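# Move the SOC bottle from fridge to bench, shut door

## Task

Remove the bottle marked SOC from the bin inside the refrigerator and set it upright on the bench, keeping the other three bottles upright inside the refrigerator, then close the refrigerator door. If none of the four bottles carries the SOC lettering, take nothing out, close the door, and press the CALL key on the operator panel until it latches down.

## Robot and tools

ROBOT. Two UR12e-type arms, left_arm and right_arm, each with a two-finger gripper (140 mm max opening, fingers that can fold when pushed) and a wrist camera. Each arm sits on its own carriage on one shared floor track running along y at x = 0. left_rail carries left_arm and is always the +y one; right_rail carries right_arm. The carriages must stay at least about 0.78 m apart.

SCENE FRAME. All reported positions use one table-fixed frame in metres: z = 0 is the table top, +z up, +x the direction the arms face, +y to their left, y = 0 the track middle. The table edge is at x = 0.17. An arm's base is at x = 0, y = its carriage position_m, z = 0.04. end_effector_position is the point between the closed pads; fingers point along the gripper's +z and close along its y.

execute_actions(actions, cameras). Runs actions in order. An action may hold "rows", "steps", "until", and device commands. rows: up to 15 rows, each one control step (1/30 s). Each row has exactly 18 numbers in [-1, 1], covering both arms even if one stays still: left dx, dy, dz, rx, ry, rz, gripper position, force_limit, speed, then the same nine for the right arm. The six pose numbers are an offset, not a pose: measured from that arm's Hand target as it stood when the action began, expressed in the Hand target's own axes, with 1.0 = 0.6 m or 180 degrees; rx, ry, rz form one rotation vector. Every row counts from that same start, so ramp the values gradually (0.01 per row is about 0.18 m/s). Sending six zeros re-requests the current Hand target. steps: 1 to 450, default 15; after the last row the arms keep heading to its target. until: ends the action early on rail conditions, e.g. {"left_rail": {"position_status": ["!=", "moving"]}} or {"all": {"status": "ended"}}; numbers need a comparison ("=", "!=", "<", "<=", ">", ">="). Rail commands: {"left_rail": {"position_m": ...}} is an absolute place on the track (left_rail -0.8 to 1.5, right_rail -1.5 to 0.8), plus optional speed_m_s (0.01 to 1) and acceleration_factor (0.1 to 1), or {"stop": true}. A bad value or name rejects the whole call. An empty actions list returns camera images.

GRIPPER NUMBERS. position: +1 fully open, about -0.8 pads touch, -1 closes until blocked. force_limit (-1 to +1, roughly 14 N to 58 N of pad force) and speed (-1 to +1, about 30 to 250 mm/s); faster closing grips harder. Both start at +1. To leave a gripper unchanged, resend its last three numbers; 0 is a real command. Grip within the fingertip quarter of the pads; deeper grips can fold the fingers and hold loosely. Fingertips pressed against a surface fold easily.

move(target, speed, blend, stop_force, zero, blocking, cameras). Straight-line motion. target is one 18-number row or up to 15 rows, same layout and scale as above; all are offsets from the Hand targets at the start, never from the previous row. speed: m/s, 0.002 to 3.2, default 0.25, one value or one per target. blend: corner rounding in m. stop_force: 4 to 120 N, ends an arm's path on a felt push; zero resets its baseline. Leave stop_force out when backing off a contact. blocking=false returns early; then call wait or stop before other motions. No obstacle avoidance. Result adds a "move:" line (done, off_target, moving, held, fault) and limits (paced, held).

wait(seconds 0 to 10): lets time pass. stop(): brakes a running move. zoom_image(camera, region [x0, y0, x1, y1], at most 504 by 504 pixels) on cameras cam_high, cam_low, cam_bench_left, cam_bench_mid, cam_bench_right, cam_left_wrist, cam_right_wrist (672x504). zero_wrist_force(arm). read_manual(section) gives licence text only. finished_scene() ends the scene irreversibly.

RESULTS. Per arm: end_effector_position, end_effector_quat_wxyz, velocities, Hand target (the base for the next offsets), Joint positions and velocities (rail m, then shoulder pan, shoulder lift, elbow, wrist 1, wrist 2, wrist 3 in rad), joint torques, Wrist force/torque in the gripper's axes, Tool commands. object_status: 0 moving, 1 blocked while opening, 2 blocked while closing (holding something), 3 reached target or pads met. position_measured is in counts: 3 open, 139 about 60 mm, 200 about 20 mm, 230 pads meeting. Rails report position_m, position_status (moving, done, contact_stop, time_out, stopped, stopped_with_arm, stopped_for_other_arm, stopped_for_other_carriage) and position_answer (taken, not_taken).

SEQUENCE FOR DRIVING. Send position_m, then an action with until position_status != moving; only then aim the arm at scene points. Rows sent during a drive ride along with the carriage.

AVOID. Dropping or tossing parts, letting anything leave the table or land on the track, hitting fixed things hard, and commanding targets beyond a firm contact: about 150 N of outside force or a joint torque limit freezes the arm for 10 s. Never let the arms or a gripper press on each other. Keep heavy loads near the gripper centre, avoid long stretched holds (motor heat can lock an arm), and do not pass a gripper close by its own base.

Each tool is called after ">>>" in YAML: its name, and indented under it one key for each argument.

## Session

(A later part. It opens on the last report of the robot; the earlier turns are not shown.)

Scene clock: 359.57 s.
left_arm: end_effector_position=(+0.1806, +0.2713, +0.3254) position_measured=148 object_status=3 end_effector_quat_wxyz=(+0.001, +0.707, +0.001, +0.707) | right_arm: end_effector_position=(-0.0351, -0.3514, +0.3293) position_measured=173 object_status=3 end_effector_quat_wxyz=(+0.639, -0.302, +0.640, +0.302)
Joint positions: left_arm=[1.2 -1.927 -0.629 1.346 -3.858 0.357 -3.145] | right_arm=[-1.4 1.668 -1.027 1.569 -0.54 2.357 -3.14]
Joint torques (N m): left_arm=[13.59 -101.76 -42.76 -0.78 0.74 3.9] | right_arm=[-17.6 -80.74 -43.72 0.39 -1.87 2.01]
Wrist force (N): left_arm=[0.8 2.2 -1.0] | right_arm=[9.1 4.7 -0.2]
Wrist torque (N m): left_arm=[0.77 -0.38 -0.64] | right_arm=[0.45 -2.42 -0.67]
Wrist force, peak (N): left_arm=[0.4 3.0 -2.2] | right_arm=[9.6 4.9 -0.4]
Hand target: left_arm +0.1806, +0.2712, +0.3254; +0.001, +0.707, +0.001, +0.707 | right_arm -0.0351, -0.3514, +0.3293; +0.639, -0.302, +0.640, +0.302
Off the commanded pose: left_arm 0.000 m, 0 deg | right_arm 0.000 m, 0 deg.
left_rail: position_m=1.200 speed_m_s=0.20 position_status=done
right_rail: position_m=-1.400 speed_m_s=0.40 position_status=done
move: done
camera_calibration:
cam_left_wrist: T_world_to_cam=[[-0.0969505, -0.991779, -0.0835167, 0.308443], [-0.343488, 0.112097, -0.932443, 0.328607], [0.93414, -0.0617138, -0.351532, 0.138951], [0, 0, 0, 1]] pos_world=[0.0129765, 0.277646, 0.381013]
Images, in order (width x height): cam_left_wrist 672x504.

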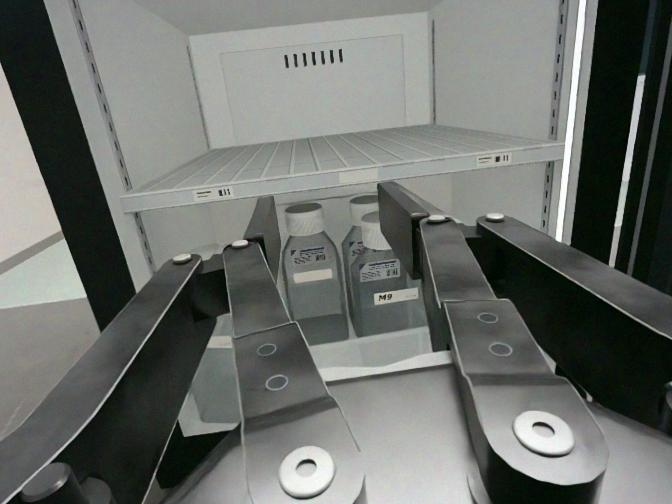

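>>> move:
  target:
    - [-0.12,-0.0263,0.12,0,0,0,-0.15,0,-1,0,0,0,0,0,0,-0.35,0.5,-1]
    - [-0.12,-0.0263,0.27,0,0,0,-0.15,0,-1,0,0,0,0,0,0,-0.35,0.5,-1]
  speed: 0.1
  blend: [0.02,0]
  cameras: ["cam_left_wrist"]

Scene clock: 363.03 s.
left_arm: end_effector_position=(+0.3423, +0.2870, +0.2534) position_measured=148 object_status=3 end_effector_quat_wxyz=(+0.001, +0.707, +0.002, +0.707) | right_arm: end_effector_position=(-0.0351, -0.3514, +0.3293) position_measured=173 object_status=3 end_effector_quat_wxyz=(+0.639, -0.302, +0.640, +0.302)
Joint positions: left_arm=[1.2 -1.761 -0.58 1.414 -3.975 0.191 -3.145] | right_arm=[-1.4 1.668 -1.027 1.569 -0.54 2.357 -3.14]
Joint torques (N m): left_arm=[13.79 -101.77 -39.18 4.13 -1.7 3.98] | right_arm=[-15.22 -83.11 -42.51 0.18 -1.83 1.98]
Wrist force (N): left_arm=[1.0 2.6 -1.3] | right_arm=[8.6 4.6 -0.2]
Wrist torque (N m): left_arm=[0.92 -0.42 -0.63] | right_arm=[0.44 -2.30 -0.66]
Wrist force, peak (N): left_arm=[1.8 2.8 -1.6] | right_arm=[9.6 5.0 0.3]
Hand target: left_arm +0.3426, +0.2869, +0.2534; +0.001, +0.707, +0.001, +0.707 | right_arm -0.0351, -0.3514, +0.3293; +0.639, -0.302, +0.640, +0.302
Off the commanded pose: left_arm 0.000 m, 0 deg | right_arm 0.000 m, 0 deg.
left_rail: position_m=1.200 speed_m_s=0.20 position_status=done
right_rail: position_m=-1.400 speed_m_s=0.40 position_status=done
move: done
camera_calibration:
cam_left_wrist: T_world_to_cam=[[-0.0969281, -0.99179, -0.0834087, 0.333643], [-0.343671, 0.112, -0.932388, 0.315297], [0.934075, -0.0617094, -0.351705, -0.0363774], [0, 0, 0, 1]] pos_world=[0.174677, 0.293346, 0.309013]
Images, in order (width x height): cam_left_wrist 672x504.

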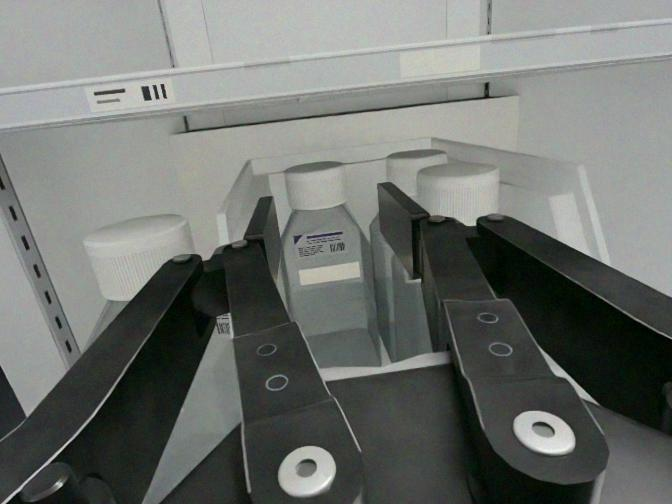

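>>> move:
  target: [0,-0.011,0.113,0,0,0,-0.15,0,-1,0,0,0,0,0,0,-0.35,0.5,-1]
  speed: 0.06
  stop_force: 6
  cameras: ["cam_left_wrist"]

Scene clock: 365.60 s.
left_arm: end_effector_position=(+0.4104, +0.2936, +0.2534) position_measured=148 object_status=3 end_effector_quat_wxyz=(+0.001, +0.707, +0.001, +0.707) | right_arm: end_effector_position=(-0.0351, -0.3514, +0.3293) position_measured=173 object_status=3 end_effector_quat_wxyz=(+0.639, -0.302, +0.640, +0.302)
Joint positions: left_arm=[1.2 -1.687 -0.585 1.424 -3.981 0.117 -3.145] | right_arm=[-1.4 1.668 -1.027 1.569 -0.54 2.357 -3.14]
Joint torques (N m): left_arm=[15.51 -116.46 -29.44 -1.74 -2.24 -3.16] | right_arm=[-17.24 -83.03 -43.36 -0.07 -2.04 2.23]
Wrist force (N): left_arm=[5.6 0.9 -7.8] | right_arm=[8.9 5.1 0.2]
Wrist torque (N m): left_arm=[1.21 -0.63 -0.41] | right_arm=[0.55 -2.37 -0.66]
Wrist force, peak (N): left_arm=[5.7 1.1 -8.3] | right_arm=[9.5 4.8 -0.5]
Hand target: left_arm +0.4104, +0.2936, +0.2534; +0.001, +0.707, +0.001, +0.707 | right_arm -0.0351, -0.3514, +0.3293; +0.639, -0.302, +0.640, +0.302
Off the commanded pose: left_arm 0.000 m, 0 deg | right_arm 0.000 m, 0 deg.
left_rail: position_m=1.200 speed_m_s=0.20 position_status=done
right_rail: position_m=-1.400 speed_m_s=0.40 position_status=done
move: contact (left_arm)
camera_calibration:
cam_left_wrist: T_world_to_cam=[[-0.0969553, -0.99178, -0.0835049, 0.346823], [-0.343575, 0.112094, -0.932411, 0.337917], [0.934107, -0.061712, -0.351619, -0.0996141], [0, 0, 0, 1]] pos_world=[0.242777, 0.299946, 0.309013]
Images, in order (width x height): cam_left_wrist 672x504.

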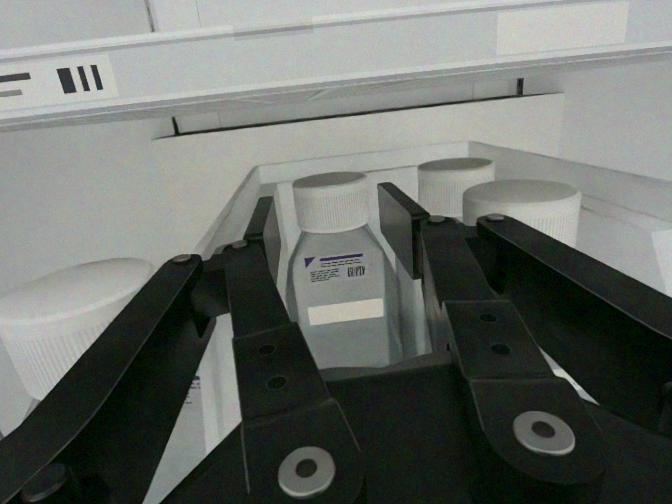

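>>> move:
  target:
    - [0,0,-0.02,0,0,0,-0.15,0,-1,0,0,0,0,0,0,-0.35,0.5,-1]
    - [0,0.0085,-0.02,0,0,0,-0.15,0,-1,0,0,0,0,0,0,-0.35,0.5,-1]
    - [0,0.0085,0.035,0,0,0,-0.15,0,-1,0,0,0,0,0,0,-0.35,0.5,-1]
  speed: 0.06
  stop_force: 12
  cameras: ["cam_left_wrist"]

Scene clock: 367.87 s.
left_arm: end_effector_position=(+0.4309, +0.2886, +0.2534) position_measured=148 object_status=3 end_effector_quat_wxyz=(+0.001, +0.707, +0.001, +0.707) | right_arm: end_effector_position=(-0.0351, -0.3514, +0.3293) position_measured=173 object_status=3 end_effector_quat_wxyz=(+0.639, -0.302, +0.640, +0.302)
Joint positions: left_arm=[1.2 -1.663 -0.577 1.406 -3.971 0.093 -3.145] | right_arm=[-1.4 1.668 -1.027 1.569 -0.54 2.357 -3.14]
Joint torques (N m): left_arm=[7.42 -105.24 -33.82 2.09 -0.28 1.66] | right_arm=[-16.12 -81.18 -43.66 0 -1.73 2.1]
Wrist force (N): left_arm=[5.8 0.4 -21.9] | right_arm=[8.8 5.1 0.0]
Wrist torque (N m): left_arm=[1.99 -0.93 -0.40] | right_arm=[0.54 -2.35 -0.66]
Wrist force, peak (N): left_arm=[5.4 0.5 -22.6] | right_arm=[9.4 5.1 0.0]
Hand target: left_arm +0.4309, +0.2885, +0.2534; +0.001, +0.707, +0.001, +0.707 (not the last commanded pose) | right_arm -0.0351, -0.3514, +0.3293; +0.639, -0.302, +0.640, +0.302
Off the commanded pose: left_arm 0.000 m, 0 deg | right_arm 0.000 m, 0 deg.
left_rail: position_m=1.200 speed_m_s=0.20 position_status=done
right_rail: position_m=-1.400 speed_m_s=0.40 position_status=done
move: contact (left_arm); path passed 2 of 3 targets
camera_calibration:
cam_left_wrist: T_world_to_cam=[[-0.0969057, -0.991774, -0.0836285, 0.343786], [-0.343664, 0.112198, -0.932366, 0.345545], [0.934079, -0.0616115, -0.35171, -0.119166], [0, 0, 0, 1]] pos_world=[0.263377, 0.294846, 0.309013]
Images, in order (width x height): cam_left_wrist 672x504.

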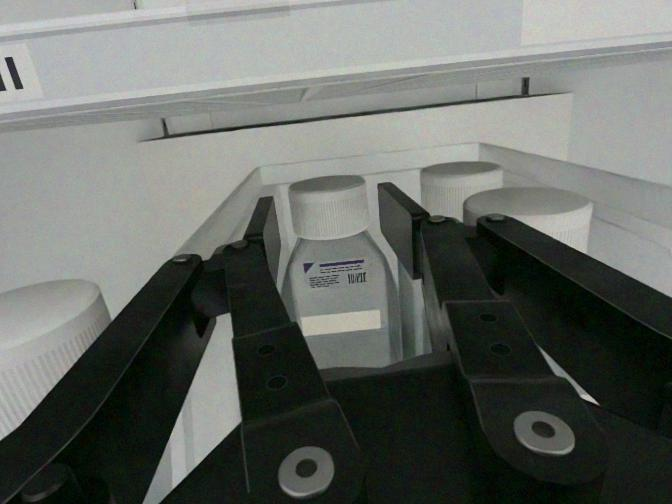

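>>> move:
  target:
    - [0,0,-0.0665,0,0,0,-0.15,0,-1,0,0,0,0,0,0,-0.35,0.5,-1]
    - [-0.0057,0.015,-0.0665,0.0278,0,0,-0.19,0,-1,0,0,0,0,0,0,-0.35,0.5,-1]
  speed: 0.08

>>> move:
  target: [0,0,0.1,0,0,0,-0.19,0,-1,0,0,0,0,0,0,-0.35,0.5,-1]
  speed: 0.06
  stop_force: 8
  cameras: ["cam_left_wrist"]

Scene clock: 371.27 s.
left_arm: end_effector_position=(+0.3910, +0.2795, +0.2500) position_measured=153 object_status=3 end_effector_quat_wxyz=(-0.030, +0.706, +0.032, +0.706) | right_arm: end_effector_position=(-0.0351, -0.3514, +0.3293) position_measured=173 object_status=3 end_effector_quat_wxyz=(+0.639, -0.302, +0.640, +0.302)
Joint positions: left_arm=[1.2 -1.7 -0.531 1.308 -3.92 0.218 -3.144] | right_arm=[-1.4 1.668 -1.027 1.569 -0.54 2.357 -3.14]
Joint torques (N m): left_arm=[12.43 -106.9 -41.84 3.75 1.98 -3.78] | right_arm=[-19.35 -80.95 -43.22 0.33 -1.91 2.21]
Wrist force (N): left_arm=[0.5 3.1 -0.4] | right_arm=[9.0 4.6 -0.2]
Wrist torque (N m): left_arm=[1.02 -0.36 -0.51] | right_arm=[0.43 -2.38 -0.66]
Wrist force, peak (N): left_arm=[5.5 0.2 -22.3] | right_arm=[9.6 5.0 -0.1]
Hand target: left_arm +0.3910, +0.2795, +0.2500; -0.030, +0.706, +0.032, +0.706 | right_arm -0.0351, -0.3514, +0.3293; +0.639, -0.302, +0.640, +0.302
Off the commanded pose: left_arm 0.000 m, 0 deg | right_arm 0.000 m, 0 deg.
left_rail: position_m=1.200 speed_m_s=0.20 position_status=done
right_rail: position_m=-1.400 speed_m_s=0.40 position_status=done
move: done

Scene clock: 373.33 s.
left_arm: end_effector_position=(+0.4324, +0.2833, +0.2500) position_measured=153 object_status=3 end_effector_quat_wxyz=(-0.030, +0.706, +0.032, +0.706) | right_arm: end_effector_position=(-0.0351, -0.3514, +0.3293) position_measured=173 object_status=3 end_effector_quat_wxyz=(+0.639, -0.302, +0.640, +0.302)
Joint positions: left_arm=[1.2 -1.657 -0.532 1.309 -3.921 0.174 -3.143] | right_arm=[-1.4 1.668 -1.027 1.569 -0.54 2.357 -3.14]
Joint torques (N m): left_arm=[-12.91 -109.12 -24.99 -1.9 1.6 -3.85] | right_arm=[-18.98 -80.18 -41.88 0.34 -1.6 2.03]
Wrist force (N): left_arm=[1.0 1.5 -0.8] | right_arm=[9.2 4.8 -0.3]
Wrist torque (N m): left_arm=[0.77 -0.44 -0.53] | right_arm=[0.49 -2.43 -0.65]
Wrist force, peak (N): left_arm=[13.6 12.4 -33.6] | right_arm=[9.6 4.7 -0.4]
Hand target: left_arm +0.4324, +0.2833, +0.2500; -0.030, +0.706, +0.032, +0.706 (not the last commanded pose) | right_arm -0.0351, -0.3514, +0.3293; +0.639, -0.302, +0.640, +0.302
Off the commanded pose: left_arm 0.018 m, 0 deg | right_arm 0.000 m, 0 deg.
left_rail: position_m=1.200 speed_m_s=0.20 position_status=done
right_rail: position_m=-1.400 speed_m_s=0.40 position_status=done
move: contact (left_arm)
camera_calibration:
cam_left_wrist: T_world_to_cam=[[-0.0100496, -0.996455, -0.0835273, 0.302272], [-0.352368, 0.0817024, -0.932288, 0.355878], [0.935808, 0.0200632, -0.35194, -0.145809], [0, 0, 0, 1]] pos_world=[0.264887, 0.275049, 0.305713]
Images, in order (width x height): cam_left_wrist 672x504.

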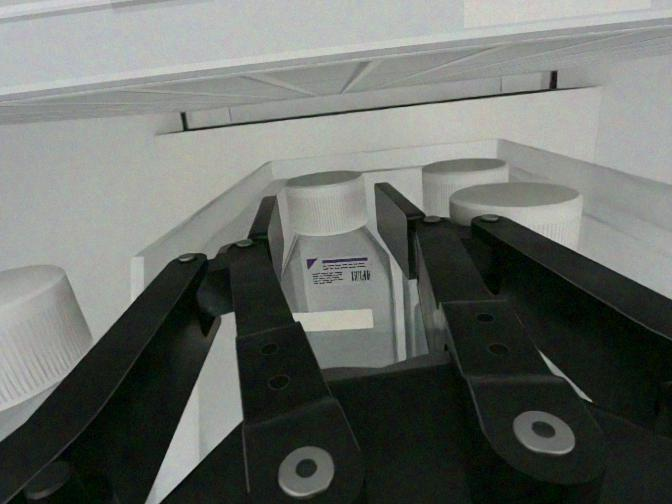

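>>> move:
  target:
    - [0,0,-0.11,0,0,0,-0.19,0,-1,0,0,0,0,0,0,-0.35,0.5,-1]
    - [0.0067,0.0245,-0.095,0.05,0,0,-0.19,0,-1,0,0,0,0,0,0,-0.35,0.5,-1]
  speed: 0.08

>>> move:
  target: [0,0,0.1,0,0,0,-0.19,0,-1,0,0,0,0,0,0,-0.35,0.5,-1]
  speed: 0.05
  stop_force: 6
  cameras: ["cam_left_wrist"]

Scene clock: 377.83 s.
left_arm: end_effector_position=(+0.3769, +0.2637, +0.2541) position_measured=153 object_status=3 end_effector_quat_wxyz=(-0.085, +0.702, +0.088, +0.702) | right_arm: end_effector_position=(-0.0351, -0.3514, +0.3293) position_measured=173 object_status=3 end_effector_quat_wxyz=(+0.639, -0.302, +0.640, +0.302)
Joint positions: left_arm=[1.2 -1.697 -0.445 1.103 -3.802 0.371 -3.143] | right_arm=[-1.4 1.668 -1.027 1.569 -0.54 2.357 -3.14]
Joint torques (N m): left_arm=[11.26 -113.28 -44.08 4.34 1.8 -1.93] | right_arm=[-16.56 -81.76 -42.77 0.15 -1.75 2.29]
Wrist force (N): left_arm=[0.9 2.7 -0.7] | right_arm=[9.1 4.7 -0.3]
Wrist torque (N m): left_arm=[0.97 -0.44 -0.59] | right_arm=[0.46 -2.42 -0.65]
Wrist force, peak (N): left_arm=[0.5 3.2 -1.4] | right_arm=[9.7 4.8 -0.1]
Hand target: left_arm +0.3769, +0.2637, +0.2541; -0.085, +0.702, +0.088, +0.702 | right_arm -0.0351, -0.3514, +0.3293; +0.639, -0.302, +0.640, +0.302
Off the commanded pose: left_arm 0.000 m, 0 deg | right_arm 0.000 m, 0 deg.
left_rail: position_m=1.200 speed_m_s=0.20 position_status=done
right_rail: position_m=-1.400 speed_m_s=0.40 position_status=done
move: done

Scene clock: 380.23 s.
left_arm: end_effector_position=(+0.4351, +0.2783, +0.2540) position_measured=153 object_status=3 end_effector_quat_wxyz=(-0.085, +0.702, +0.088, +0.702) | right_arm: end_effector_position=(-0.0351, -0.3514, +0.3293) position_measured=173 object_status=3 end_effector_quat_wxyz=(+0.639, -0.302, +0.640, +0.302)
Joint positions: left_arm=[1.2 -1.64 -0.459 1.135 -3.82 0.315 -3.142] | right_arm=[-1.4 1.668 -1.027 1.569 -0.54 2.357 -3.14]
Joint torques (N m): left_arm=[13.29 -140.01 -28.52 -1.98 -1.59 4.09] | right_arm=[-15.03 -80.89 -43.42 0.11 -1.38 2.03]
Wrist force (N): left_arm=[1.0 1.7 -1.7] | right_arm=[8.8 4.8 -0.5]
Wrist torque (N m): left_arm=[0.86 -0.50 -0.57] | right_arm=[0.47 -2.33 -0.65]
Wrist force, peak (N): left_arm=[1.9 1.8 -2.3] | right_arm=[9.6 4.8 -0.2]
Hand target: left_arm +0.4351, +0.2783, +0.2540; -0.085, +0.702, +0.088, +0.702 | right_arm -0.0351, -0.3514, +0.3293; +0.639, -0.302, +0.640, +0.302
Off the commanded pose: left_arm 0.000 m, 0 deg | right_arm 0.000 m, 0 deg.
left_rail: position_m=1.200 speed_m_s=0.20 position_status=done
right_rail: position_m=-1.400 speed_m_s=0.40 position_status=done
move: done
camera_calibration:
cam_left_wrist: T_world_to_cam=[[0.145883, -0.985764, -0.083593, 0.226766], [-0.361297, 0.025574, -0.9321, 0.380464], [0.920968, 0.166179, -0.352423, -0.180961], [0, 0, 0, 1]] pos_world=[0.271039, 0.24388, 0.309812]
Images, in order (width x height): cam_left_wrist 672x504.

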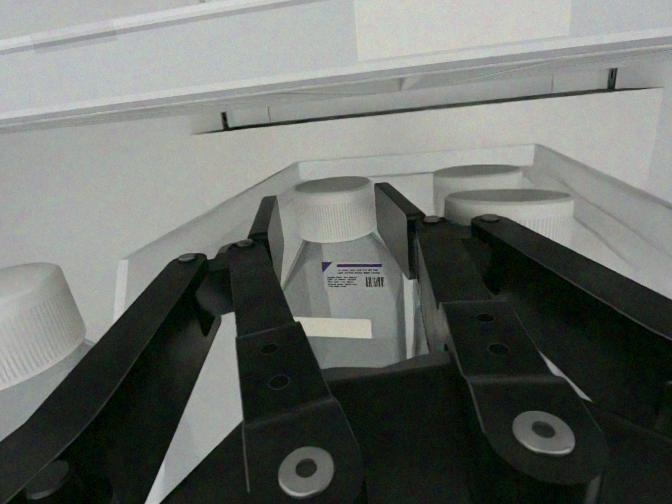

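>>> move:
  target: [0,0.0067,0.052,0,0,0,-0.19,0,-1,0,0,0,0,0,0,-0.35,0.5,-1]
  speed: 0.04
  stop_force: 7
  cameras: ["cam_left_wrist"]

Scene clock: 382.47 s.
left_arm: end_effector_position=(+0.4664, +0.2819, +0.2540) position_measured=153 object_status=3 end_effector_quat_wxyz=(-0.085, +0.702, +0.088, +0.702) | right_arm: end_effector_position=(-0.0351, -0.3514, +0.3293) position_measured=173 object_status=3 end_effector_quat_wxyz=(+0.639, -0.302, +0.640, +0.302)
Joint positions: left_arm=[1.2 -1.609 -0.459 1.135 -3.82 0.284 -3.142] | right_arm=[-1.4 1.668 -1.027 1.569 -0.54 2.357 -3.14]
Joint torques (N m): left_arm=[14.7 -114.46 -44.27 3.96 -1.3 3.99] | right_arm=[-16.68 -80.19 -42.6 0.15 -1.63 2.11]
Wrist force (N): left_arm=[0.3 2.6 -1.4] | right_arm=[9.2 4.7 -0.3]
Wrist torque (N m): left_arm=[0.81 -0.34 -0.57] | right_arm=[0.46 -2.42 -0.66]
Wrist force, peak (N): left_arm=[0.4 3.5 -1.9] | right_arm=[9.6 5.2 -0.1]
Hand target: left_arm +0.4664, +0.2819, +0.2540; -0.085, +0.702, +0.088, +0.702 | right_arm -0.0351, -0.3514, +0.3293; +0.639, -0.302, +0.640, +0.302
Off the commanded pose: left_arm 0.000 m, 0 deg | right_arm 0.000 m, 0 deg.
left_rail: position_m=1.200 speed_m_s=0.20 position_status=done
right_rail: position_m=-1.400 speed_m_s=0.40 position_status=done
move: done
camera_calibration:
cam_left_wrist: T_world_to_cam=[[0.145883, -0.985764, -0.083593, 0.225862], [-0.361297, 0.025574, -0.9321, 0.391642], [0.920968, 0.166179, -0.352423, -0.21031], [0, 0, 0, 1]] pos_world=[0.302239, 0.24758, 0.309812]
Images, in order (width x height): cam_left_wrist 672x504.

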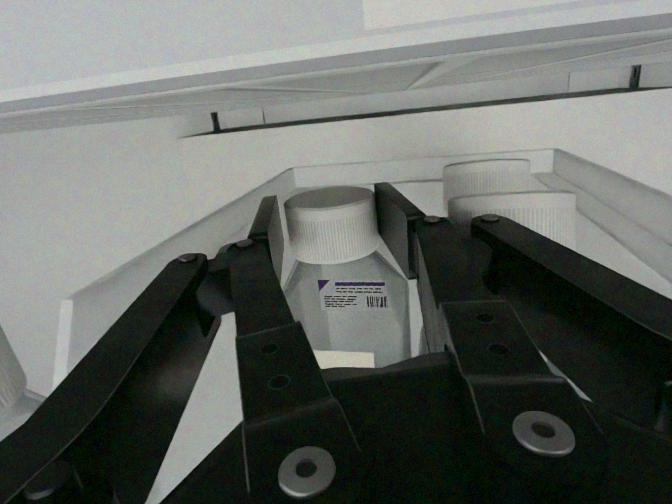

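>>> move:
  target: [0,0,0.005,0,0,0,-1,0,-1,0,0,0,0,0,0,-0.35,0.5,-1]
  speed: 0.04

>>> wait:
  seconds: 1

>>> move:
  target: [0.006,0.004,-0.14,0,0,0,-1,0,-1,0,0,0,0,0,0,-0.35,0.5,-1]
  speed: 0.05
  stop_force: 20
  cameras: ["cam_left_wrist"]

Scene clock: 383.50 s.
left_arm: end_effector_position=(+0.4691, +0.2826, +0.2541) position_measured=161 object_status=2 end_effector_quat_wxyz=(-0.085, +0.702, +0.088, +0.702) | right_arm: end_effector_position=(-0.0351, -0.3514, +0.3293) position_measured=173 object_status=3 end_effector_quat_wxyz=(+0.639, -0.302, +0.640, +0.302)
Joint positions: left_arm=[1.2 -1.606 -0.459 1.136 -3.821 0.281 -3.142] | right_arm=[-1.4 1.668 -1.027 1.569 -0.54 2.357 -3.14]
Joint torques (N m): left_arm=[14.65 -124.93 -21.14 -4.34 -0.59 4.04] | right_arm=[-18.68 -81.56 -43.01 0.22 -1.99 1.83]
Wrist force (N): left_arm=[18.5 5.8 -6.9] | right_arm=[9.3 4.6 -0.3]
Wrist torque (N m): left_arm=[0.79 -0.10 -0.79] | right_arm=[0.43 -2.45 -0.66]
Wrist force, peak (N): left_arm=[18.5 5.8 -6.9] | right_arm=[9.7 4.8 -0.2]
Hand target: left_arm +0.4693, +0.2827, +0.2540; -0.085, +0.702, +0.088, +0.702 | right_arm -0.0351, -0.3514, +0.3293; +0.639, -0.302, +0.640, +0.302
Off the commanded pose: left_arm 0.000 m, 0 deg | right_arm 0.000 m, 0 deg.
left_rail: position_m=1.200 speed_m_s=0.20 position_status=done
right_rail: position_m=-1.400 speed_m_s=0.40 position_status=done
move: done

Scene clock: 384.50 s.
left_arm: end_effector_position=(+0.4693, +0.2827, +0.2540) position_measured=161 object_status=2 end_effector_quat_wxyz=(-0.085, +0.702, +0.088, +0.702) | right_arm: end_effector_position=(-0.0351, -0.3514, +0.3293) position_measured=173 object_status=3 end_effector_quat_wxyz=(+0.639, -0.302, +0.640, +0.302)
Joint positions: left_arm=[1.2 -1.606 -0.459 1.136 -3.821 0.281 -3.142] | right_arm=[-1.4 1.668 -1.027 1.569 -0.54 2.357 -3.14]
Joint torques (N m): left_arm=[20.47 -116.75 -20.14 -4.11 -0.5 4.34] | right_arm=[-16.77 -80.19 -42.43 0.33 -1.84 2.18]
Wrist force (N): left_arm=[19.6 5.6 -7.6] | right_arm=[9.2 4.7 -0.1]
Wrist torque (N m): left_arm=[0.73 -0.02 -0.79] | right_arm=[0.46 -2.42 -0.66]
Wrist force, peak (N): left_arm=[21.0 5.8 -7.9] | right_arm=[9.4 5.1 -0.2]
Hand target: left_arm +0.4693, +0.2827, +0.2540; -0.085, +0.702, +0.088, +0.702 | right_arm -0.0351, -0.3514, +0.3293; +0.639, -0.302, +0.640, +0.302
Tool commands: left_gripper/position=-1.0 left_gripper/force_limit=+0.0 left_gripper/speed=-1.0 right_gripper/position=-0.35 right_gripper/force_limit=+0.5 right_gripper/speed=-1.0
Off the commanded pose: left_arm 0.000 m, 0 deg | right_arm 0.000 m, 0 deg.
left_rail: position_m=1.200 speed_m_s=0.20 position_status=done
right_rail: position_m=-1.400 speed_m_s=0.40 position_status=done
wait: 1.00 s

Scene clock: 387.40 s.
left_arm: end_effector_position=(+0.3884, +0.2599, +0.2577) position_measured=161 object_status=2 end_effector_quat_wxyz=(-0.085, +0.702, +0.088, +0.702) | right_arm: end_effector_position=(-0.0351, -0.3514, +0.3293) position_measured=173 object_status=3 end_effector_quat_wxyz=(+0.639, -0.302, +0.640, +0.302)
Joint positions: left_arm=[1.2 -1.685 -0.442 1.089 -3.791 0.36 -3.143] | right_arm=[-1.4 1.668 -1.027 1.569 -0.54 2.357 -3.14]
Joint torques (N m): left_arm=[-15.27 -119.84 -48.18 4.89 0.95 -4.12] | right_arm=[-18.01 -83.48 -42.84 0.39 -2.14 1.98]
Wrist force (N): left_arm=[-4.0 -0.7 1.0] | right_arm=[8.9 5.0 -0.1]
Wrist torque (N m): left_arm=[1.07 -0.31 -0.16] | right_arm=[0.52 -2.35 -0.66]
Wrist force, peak (N): left_arm=[21.0 5.5 -7.5] | right_arm=[9.7 5.0 -0.1]
Hand target: left_arm +0.3884, +0.2599, +0.2577; -0.085, +0.702, +0.088, +0.702 | right_arm -0.0351, -0.3514, +0.3293; +0.639, -0.302, +0.640, +0.302
Off the commanded pose: left_arm 0.000 m, 0 deg | right_arm 0.000 m, 0 deg.
left_rail: position_m=1.200 speed_m_s=0.20 position_status=done
right_rail: position_m=-1.400 speed_m_s=0.40 position_status=done
move: done
camera_calibration:
cam_left_wrist: T_world_to_cam=[[0.145883, -0.985764, -0.083593, 0.215855], [-0.361297, 0.025574, -0.9321, 0.367379], [0.920968, 0.166179, -0.352423, -0.13355], [0, 0, 0, 1]] pos_world=[0.224239, 0.22558, 0.313412]
Images, in order (width x height): cam_left_wrist 672x504.

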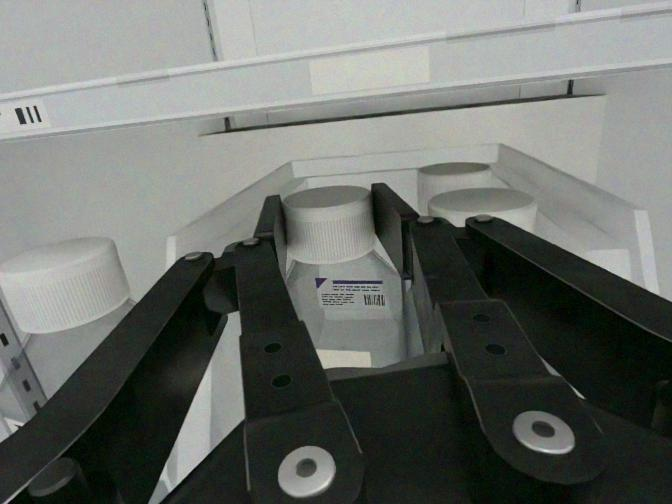

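>>> move:
  target:
    - [0.032,0,0,0,0,0,-1,0,-1,0,0,0,0,0,0,-0.35,0.5,-1]
    - [0.022,0,-0.058,0,0.0444,0,-1,0,-1,0,0,0,0,0,0,-0.35,0.5,-1]
    - [0.012,0,-0.092,0,0.0833,0,-1,0,-1,0,0,0,0,0,0,-0.35,0.5,-1]
    - [0.022,0,-0.15,0,0.122,0,-1,0,-1,0,0,0,0,0,0,-0.35,0.5,-1]
  speed: 0.05
  stop_force: 20
  cameras: ["cam_left_wrist"]

Scene clock: 391.97 s.
left_arm: end_effector_position=(+0.3430, +0.2486, +0.2674) position_measured=161 object_status=2 end_effector_quat_wxyz=(-0.094, +0.625, +0.078, +0.771) | right_arm: end_effector_position=(-0.0351, -0.3514, +0.3293) position_measured=173 object_status=3 end_effector_quat_wxyz=(+0.639, -0.302, +0.640, +0.302)
Joint positions: left_arm=[1.2 -1.721 -0.455 1.226 -3.41 0.446 -3.605] | right_arm=[-1.4 1.668 -1.027 1.569 -0.54 2.357 -3.14]
Joint torques (N m): left_arm=[13.97 -144.18 -46.84 -3.34 -0.33 3.97] | right_arm=[-18.89 -81.63 -42.47 0.46 -1.86 2.02]
Wrist force (N): left_arm=[-4.4 0.6 -2.4] | right_arm=[9.0 4.8 -0.2]
Wrist torque (N m): left_arm=[1.13 -0.24 -0.44] | right_arm=[0.49 -2.39 -0.66]
Wrist force, peak (N): left_arm=[-4.7 0.4 -2.7] | right_arm=[9.5 5.2 -0.2]
Hand target: left_arm +0.3430, +0.2486, +0.2674; -0.094, +0.625, +0.078, +0.771 (not the last commanded pose) | right_arm -0.0351, -0.3514, +0.3293; +0.639, -0.302, +0.640, +0.302
Off the commanded pose: left_arm 0.043 m, 10 deg | right_arm 0.000 m, 0 deg.
left_rail: position_m=1.200 speed_m_s=0.20 position_status=done
right_rail: position_m=-1.400 speed_m_s=0.40 position_status=done
move: held (left_arm; a check stopped the path); path passed 2 of 4 targets; limits=held
pose unreachable (left arm): on one or more control steps of this call, first in action 0 (counted from 0), this arm could not follow its commanded pose, so it was not sent that pose on those steps. It may still have moved: this result reports where it is.
cause: moving toward the commanded pose would bring a part of the arm (just beyond joint 5 (wrist 1)) too close to the robot's own body.
camera_calibration:
cam_left_wrist: T_world_to_cam=[[0.165734, -0.98084, -0.102399, 0.209075], [-0.165532, 0.0746935, -0.983372, 0.294743], [0.972179, 0.179928, -0.149981, -0.161591], [0, 0, 0, 1]] pos_world=[0.171234, 0.212129, 0.287015]
Images, in order (width x height): cam_left_wrist 672x504.

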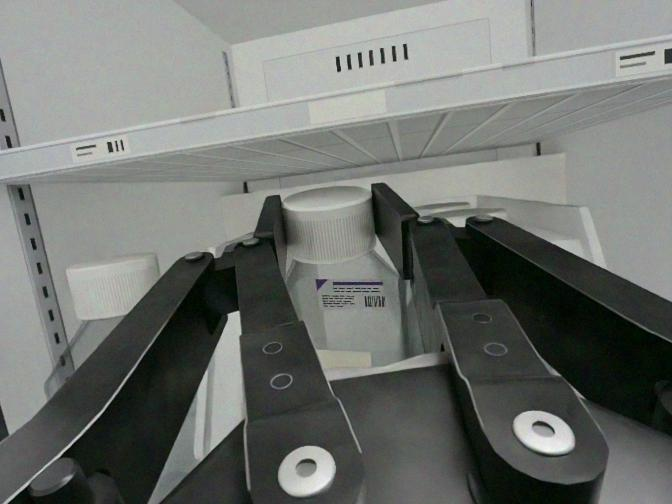

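>>> move:
  target: [0.014,0,-0.085,0,0,0,-1,0,-1,0,0,0,0,0,0,-0.35,0.5,-1]
  speed: 0.03
  stop_force: 20
  cameras: ["cam_left_wrist"]

Scene clock: 395.13 s.
left_arm: end_effector_position=(+0.2929, +0.2360, +0.2650) position_measured=161 object_status=2 end_effector_quat_wxyz=(-0.094, +0.625, +0.078, +0.771) | right_arm: end_effector_position=(-0.0351, -0.3514, +0.3293) position_measured=173 object_status=3 end_effector_quat_wxyz=(+0.639, -0.302, +0.640, +0.302)
Joint positions: left_arm=[1.2 -1.767 -0.427 1.172 -3.426 0.486 -3.558] | right_arm=[-1.4 1.668 -1.027 1.569 -0.54 2.357 -3.14]
Joint torques (N m): left_arm=[-20.07 -113.89 -44.6 -3.39 2.9 4.09] | right_arm=[-16.39 -83.72 -41.19 0.02 -1.65 1.89]
Wrist force (N): left_arm=[-1.0 3.4 1.6] | right_arm=[9.1 4.6 -0.3]
Wrist torque (N m): left_arm=[1.22 -0.14 -0.66] | right_arm=[0.44 -2.39 -0.66]
Wrist force, peak (N): left_arm=[-4.7 0.7 -2.4] | right_arm=[9.5 5.4 -0.4]
Hand target: left_arm +0.2929, +0.2360, +0.2650; -0.094, +0.625, +0.078, +0.771 | right_arm -0.0351, -0.3514, +0.3293; +0.639, -0.302, +0.640, +0.302
Off the commanded pose: left_arm 0.000 m, 0 deg | right_arm 0.000 m, 0 deg.
left_rail: position_m=1.200 speed_m_s=0.20 position_status=done
right_rail: position_m=-1.400 speed_m_s=0.40 position_status=done
move: done
camera_calibration:
cam_left_wrist: T_world_to_cam=[[0.165734, -0.98084, -0.102399, 0.204774], [-0.165532, 0.0746935, -0.983372, 0.285031], [0.972179, 0.179928, -0.149981, -0.110978], [0, 0, 0, 1]] pos_world=[0.121134, 0.199529, 0.284615]
Images, in order (width x height): cam_left_wrist 672x504.

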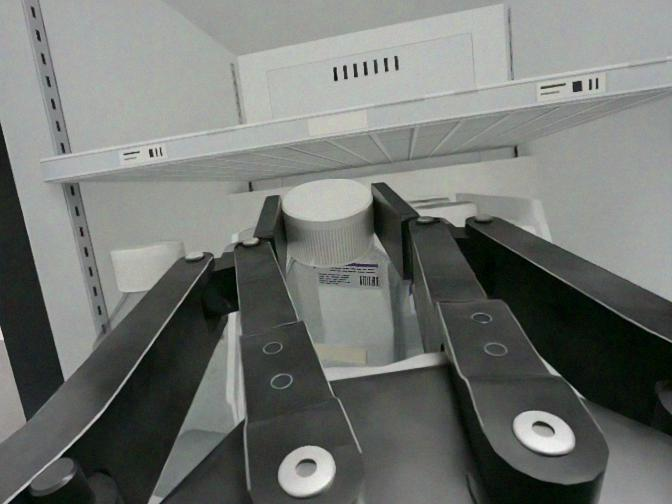

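>>> move:
  target:
    - [0.0857,0,-0.002,0,0,0,-1,0,-1,0,0,0,0,0,0,-0.35,0.5,-1]
    - [0.159,0,-0.188,0,0,0,-1,0,-1,0,0,0,0,0,0,-0.35,0.5,-1]
  speed: 0.05
  stop_force: 20
  cameras: ["cam_left_wrist"]

Scene clock: 400.07 s.
left_arm: end_effector_position=(+0.1666, +0.2046, +0.3349) position_measured=161 object_status=2 end_effector_quat_wxyz=(-0.094, +0.625, +0.078, +0.771) | right_arm: end_effector_position=(-0.0351, -0.3514, +0.3293) position_measured=173 object_status=3 end_effector_quat_wxyz=(+0.639, -0.302, +0.640, +0.302)
Joint positions: left_arm=[1.2 -1.876 -0.429 1.029 -3.356 0.586 -3.47] | right_arm=[-1.4 1.668 -1.027 1.569 -0.54 2.357 -3.14]
Joint torques (N m): left_arm=[-14.1 -122.38 -48.43 3.19 3.44 4.06] | right_arm=[-16.25 -82.51 -41.33 0.47 -1.86 2.11]
Wrist force (N): left_arm=[-3.0 3.0 -2.6] | right_arm=[9.5 4.7 -0.3]
Wrist torque (N m): left_arm=[1.05 -0.45 -0.58] | right_arm=[0.46 -2.50 -0.66]
Wrist force, peak (N): left_arm=[-4.2 3.7 -2.8] | right_arm=[9.6 5.0 -0.3]
Hand target: left_arm +0.1666, +0.2046, +0.3349; -0.094, +0.625, +0.078, +0.771 | right_arm -0.0351, -0.3514, +0.3293; +0.639, -0.302, +0.640, +0.302
Off the commanded pose: left_arm 0.000 m, 0 deg | right_arm 0.000 m, 0 deg.
left_rail: position_m=1.200 speed_m_s=0.20 position_status=done
right_rail: position_m=-1.400 speed_m_s=0.40 position_status=done
move: done
camera_calibration:
cam_left_wrist: T_world_to_cam=[[0.165734, -0.98084, -0.102399, 0.202066], [-0.165532, 0.0746935, -0.983372, 0.335207], [0.972179, 0.179928, -0.149981, 0.0279419], [0, 0, 0, 1]] pos_world=[-0.00516613, 0.168129, 0.354515]
Images, in order (width x height): cam_left_wrist 672x504.

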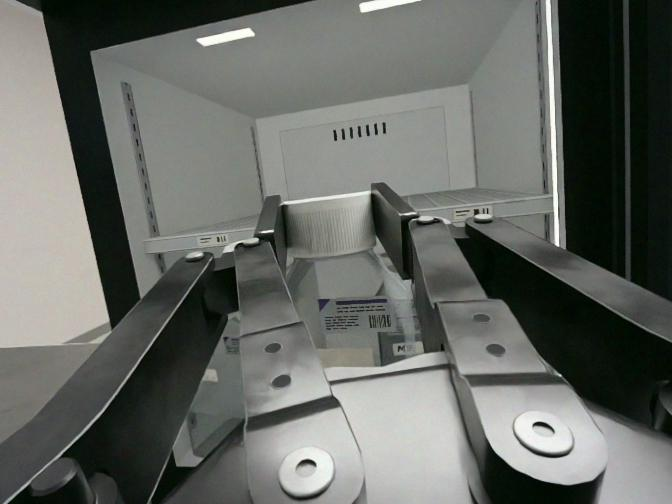

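>>> execute_actions:
  actions: []

Scene clock: 401.10 s.
left_arm: end_effector_position=(+0.1666, +0.2046, +0.3349) position_measured=161 object_status=2 end_effector_quat_wxyz=(-0.094, +0.625, +0.078, +0.771) | right_arm: end_effector_position=(-0.0351, -0.3514, +0.3293) position_measured=173 object_status=3 end_effector_quat_wxyz=(+0.639, -0.302, +0.640, +0.302)
Joint positions: left_arm=[1.2 -1.876 -0.429 1.029 -3.356 0.586 -3.47] | right_arm=[-1.4 1.668 -1.027 1.569 -0.54 2.357 -3.14]
Joint velocities: within noise
Joint torques (N m): left_arm=[-13.1 -121.58 -48.43 3.15 3.45 4.17] | right_arm=[-15.61 -82.54 -42.15 0.14 -1.49 2.01]
Wrist force (N): left_arm=[-3.1 3.3 -3.0] | right_arm=[9.0 4.8 -0.4]
Wrist torque (N m): left_arm=[1.11 -0.50 -0.59] | right_arm=[0.48 -2.37 -0.66]
Wrist force, peak (N): left_arm=[-3.8 3.4 -3.0] | right_arm=[9.9 4.7 -0.1]
Hand target: left_arm +0.1666, +0.2046, +0.3349; -0.094, +0.625, +0.078, +0.771 | right_arm -0.0351, -0.3514, +0.3293; +0.639, -0.302, +0.640, +0.302
Tool commands: left_gripper/position=-1.0 left_gripper/force_limit=+0.0 left_gripper/speed=-1.0 right_gripper/position=-0.35 right_gripper/force_limit=+0.5 right_gripper/speed=-1.0
Off the commanded pose: left_arm 0.000 m, 0 deg | right_arm 0.000 m, 0 deg.
left_rail: position_m=1.200 speed_m_s=0.20 position_status=done
right_rail: position_m=-1.400 speed_m_s=0.40 position_status=done
camera_calibration:
cam_left_wrist: T_world_to_cam=[[0.165734, -0.98084, -0.102399, 0.202066], [-0.165532, 0.0746935, -0.983372, 0.335207], [0.972179, 0.179928, -0.149981, 0.0279419], [0, 0, 0, 1]] pos_world=[-0.00516613, 0.168129, 0.354515]
cam_right_wrist: T_world_to_cam=[[-0.837087, 0.543393, 0.063316, 0.134342], [-0.144184, -0.330783, 0.932627, -0.43472], [0.527727, 0.771561, 0.355242, 0.364027], [0, 0, 0, 1]] pos_world=[-0.142331, -0.497667, 0.267608]

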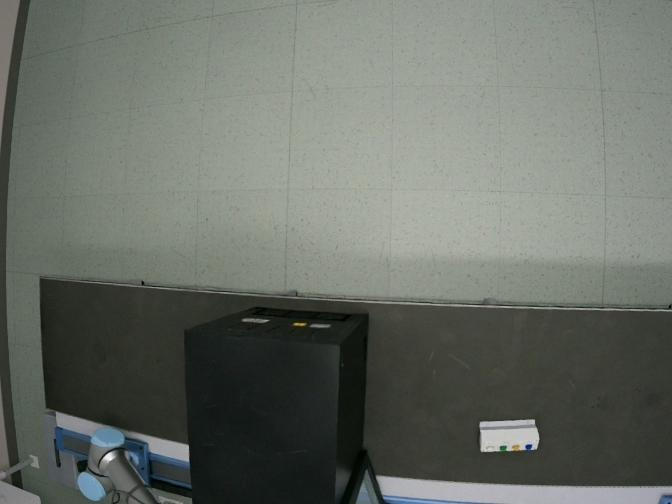

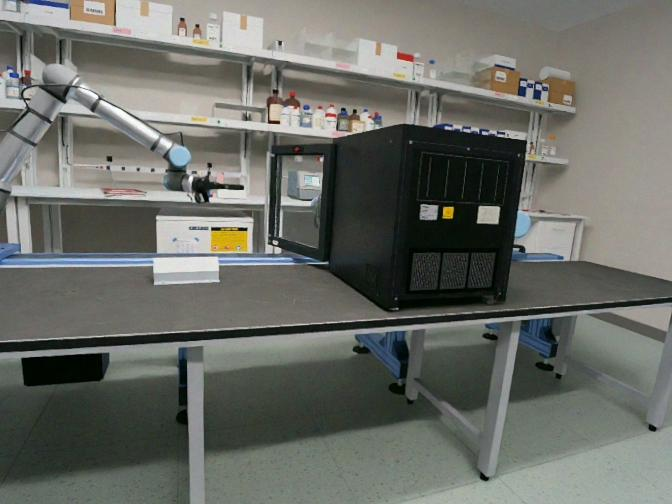

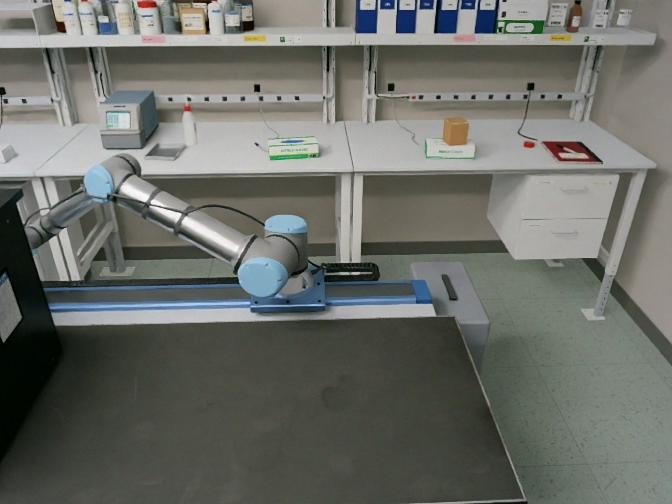

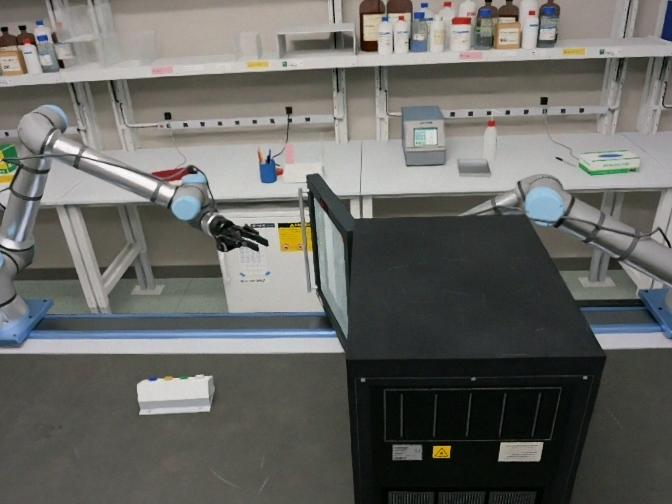

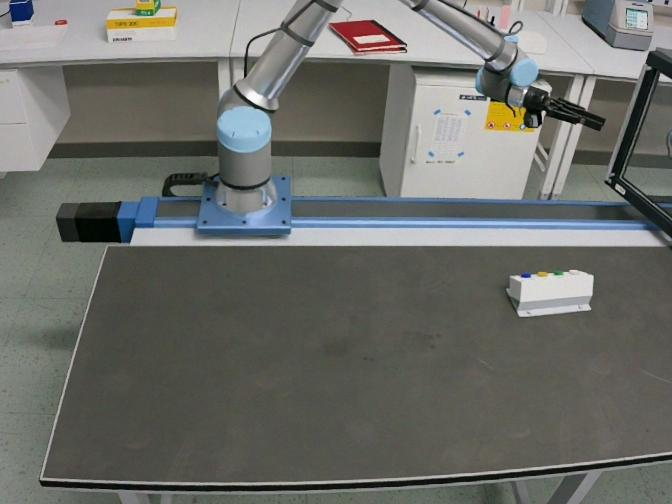

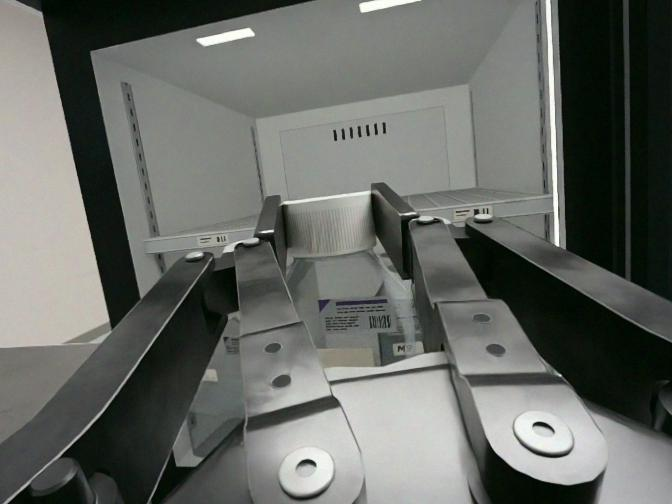

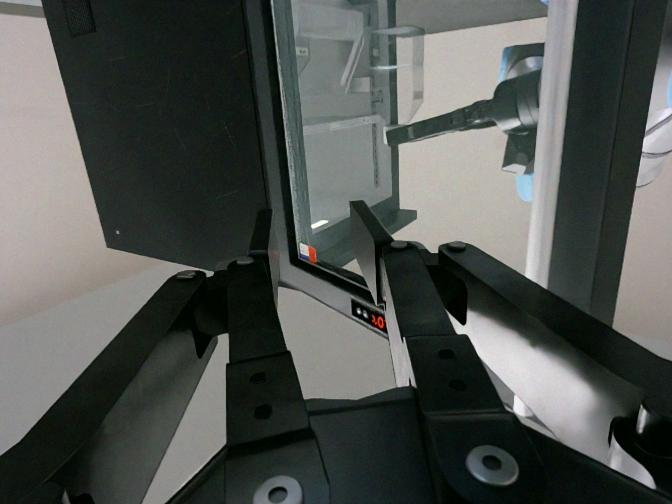

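>>> zoom_image:
  camera: "cam_left_wrist"
  region: [200, 180, 450, 380]

>>> zoom_image:
  camera: "cam_right_wrist"
  region: [270, 0, 450, 140]

Scaled by 2.016 from the camera's 672x504 image, which has a finer 960x720 frame.

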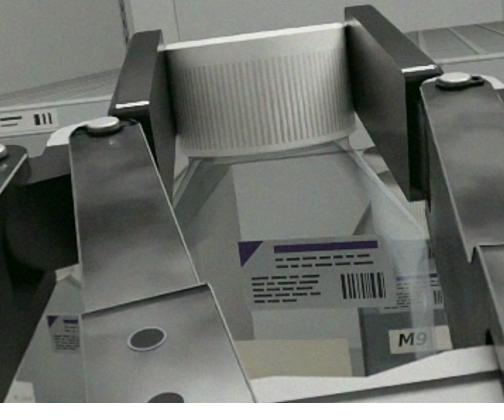

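Scaled by 2.800 from the camera's 672x504 image, which has a finer 960x720 frame.

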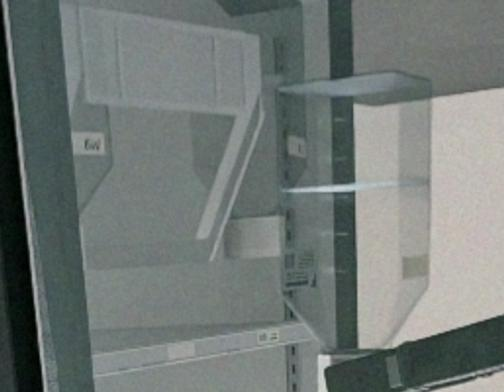

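>>> execute_actions:
  actions:
    - {"left_rail":{"position_m":1.5,"speed_m_s":0.25,"acceleration_factor":0.3},"steps":150,"until":{"left_rail":{"position_status":["!=","moving"]}}}

Scene clock: 406.03 s.
left_arm: end_effector_position=(+0.1666, +0.5046, +0.3349) position_measured=161 object_status=2 end_effector_quat_wxyz=(-0.094, +0.625, +0.078, +0.771) | right_arm: end_effector_position=(-0.0351, -0.3514, +0.3293) position_measured=173 object_status=3 end_effector_quat_wxyz=(+0.639, -0.302, +0.640, +0.302)
Joint positions: left_arm=[1.5 -1.876 -0.429 1.029 -3.356 0.586 -3.47] | right_arm=[-1.4 1.668 -1.027 1.569 -0.54 2.357 -3.14]
Joint torques (N m): left_arm=[-10.27 -127.04 -36.57 0.39 1.72 4.03] | right_arm=[-14.99 -80.91 -41.59 0.42 -1.57 2.13]
Wrist force (N): left_arm=[-2.9 3.3 -2.5] | right_arm=[9.2 4.5 0.0]
Wrist torque (N m): left_arm=[1.13 -0.48 -0.57] | right_arm=[0.40 -2.44 -0.66]
Wrist force, peak (N): left_arm=[-2.8 4.5 -3.3] | right_arm=[9.5 5.4 -0.2]
Hand target: left_arm +0.1666, +0.5046, +0.3349; -0.094, +0.625, +0.078, +0.771 | right_arm -0.0351, -0.3514, +0.3293; +0.639, -0.302, +0.640, +0.302
Tool commands: left_gripper/position=-1.0 left_gripper/force_limit=+0.0 left_gripper/speed=-1.0 right_gripper/position=-0.35 right_gripper/force_limit=+0.5 right_gripper/speed=-1.0
Off the commanded pose: left_arm 0.000 m, 0 deg | right_arm 0.000 m, 0 deg.
left_rail: position_m=1.500 speed_m_s=0.25 position_status=done
right_rail: position_m=-1.400 speed_m_s=0.40 position_status=done

>>> move:
  target:
    - [-0.0175,-0.3833,0.0826,0,0,0,-1,0,-1,0,0,0,0,0,0,-0.35,0.5,-1]
    - [-0.2108,-0.2785,0.4713,0,-0.039,0,-1,0,-1,0,0,0,0,0,0,-0.35,0.5,-1]
  speed: 0.12
  cameras: ["cam_left_wrist","cam_bench_left"]

Scene clock: 411.97 s.
left_arm: end_effector_position=(+0.4195, +0.7401, +0.2695) position_measured=161 object_status=2 end_effector_quat_wxyz=(-0.089, +0.671, +0.084, +0.732) | right_arm: end_effector_position=(-0.0351, -0.3514, +0.3293) position_measured=173 object_status=3 end_effector_quat_wxyz=(+0.639, -0.302, +0.640, +0.302)
Joint positions: left_arm=[1.5 -1.671 -0.666 1.648 -3.872 0.356 -3.381] | right_arm=[-1.4 1.668 -1.027 1.569 -0.54 2.357 -3.14]
Joint torques (N m): left_arm=[9.03 -99.31 -36.27 -1.95 -0.06 3.7] | right_arm=[-13.28 -80.78 -41.82 0.22 -1.75 2.24]
Wrist force (N): left_arm=[-3.5 3.5 -1.3] | right_arm=[9.2 5.1 0.2]
Wrist torque (N m): left_arm=[1.09 -0.42 -0.64] | right_arm=[0.55 -2.42 -0.66]
Wrist force, peak (N): left_arm=[-3.9 4.1 -3.2] | right_arm=[9.9 5.0 0.0]
Hand target: left_arm +0.4198, +0.7401, +0.2695; -0.089, +0.671, +0.084, +0.732 | right_arm -0.0351, -0.3514, +0.3293; +0.639, -0.302, +0.640, +0.302
Off the commanded pose: left_arm 0.000 m, 0 deg | right_arm 0.000 m, 0 deg.
left_rail: position_m=1.500 speed_m_s=0.25 position_status=done
right_rail: position_m=-1.400 speed_m_s=0.40 position_status=done
move: done
camera_calibration:
cam_left_wrist: T_world_to_cam=[[0.153767, -0.983802, -0.0921397, 0.683195], [-0.280939, 0.0458715, -0.958629, 0.335853], [0.947327, 0.173291, -0.269335, -0.276628], [0, 0, 0, 1]] pos_world=[0.251359, 0.70466, 0.310402]
Images, in order (width x height): cam_bench_left 672x504, cam_left_wrist 672x504.

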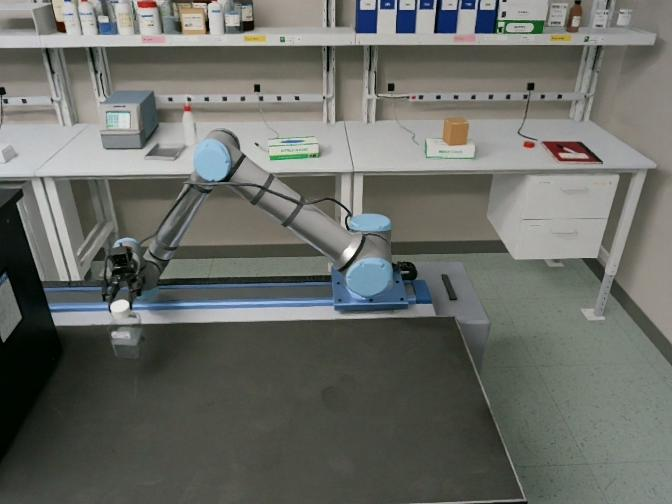

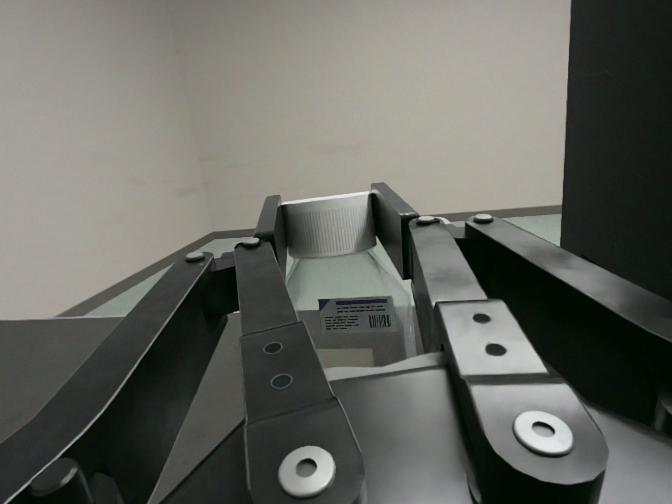

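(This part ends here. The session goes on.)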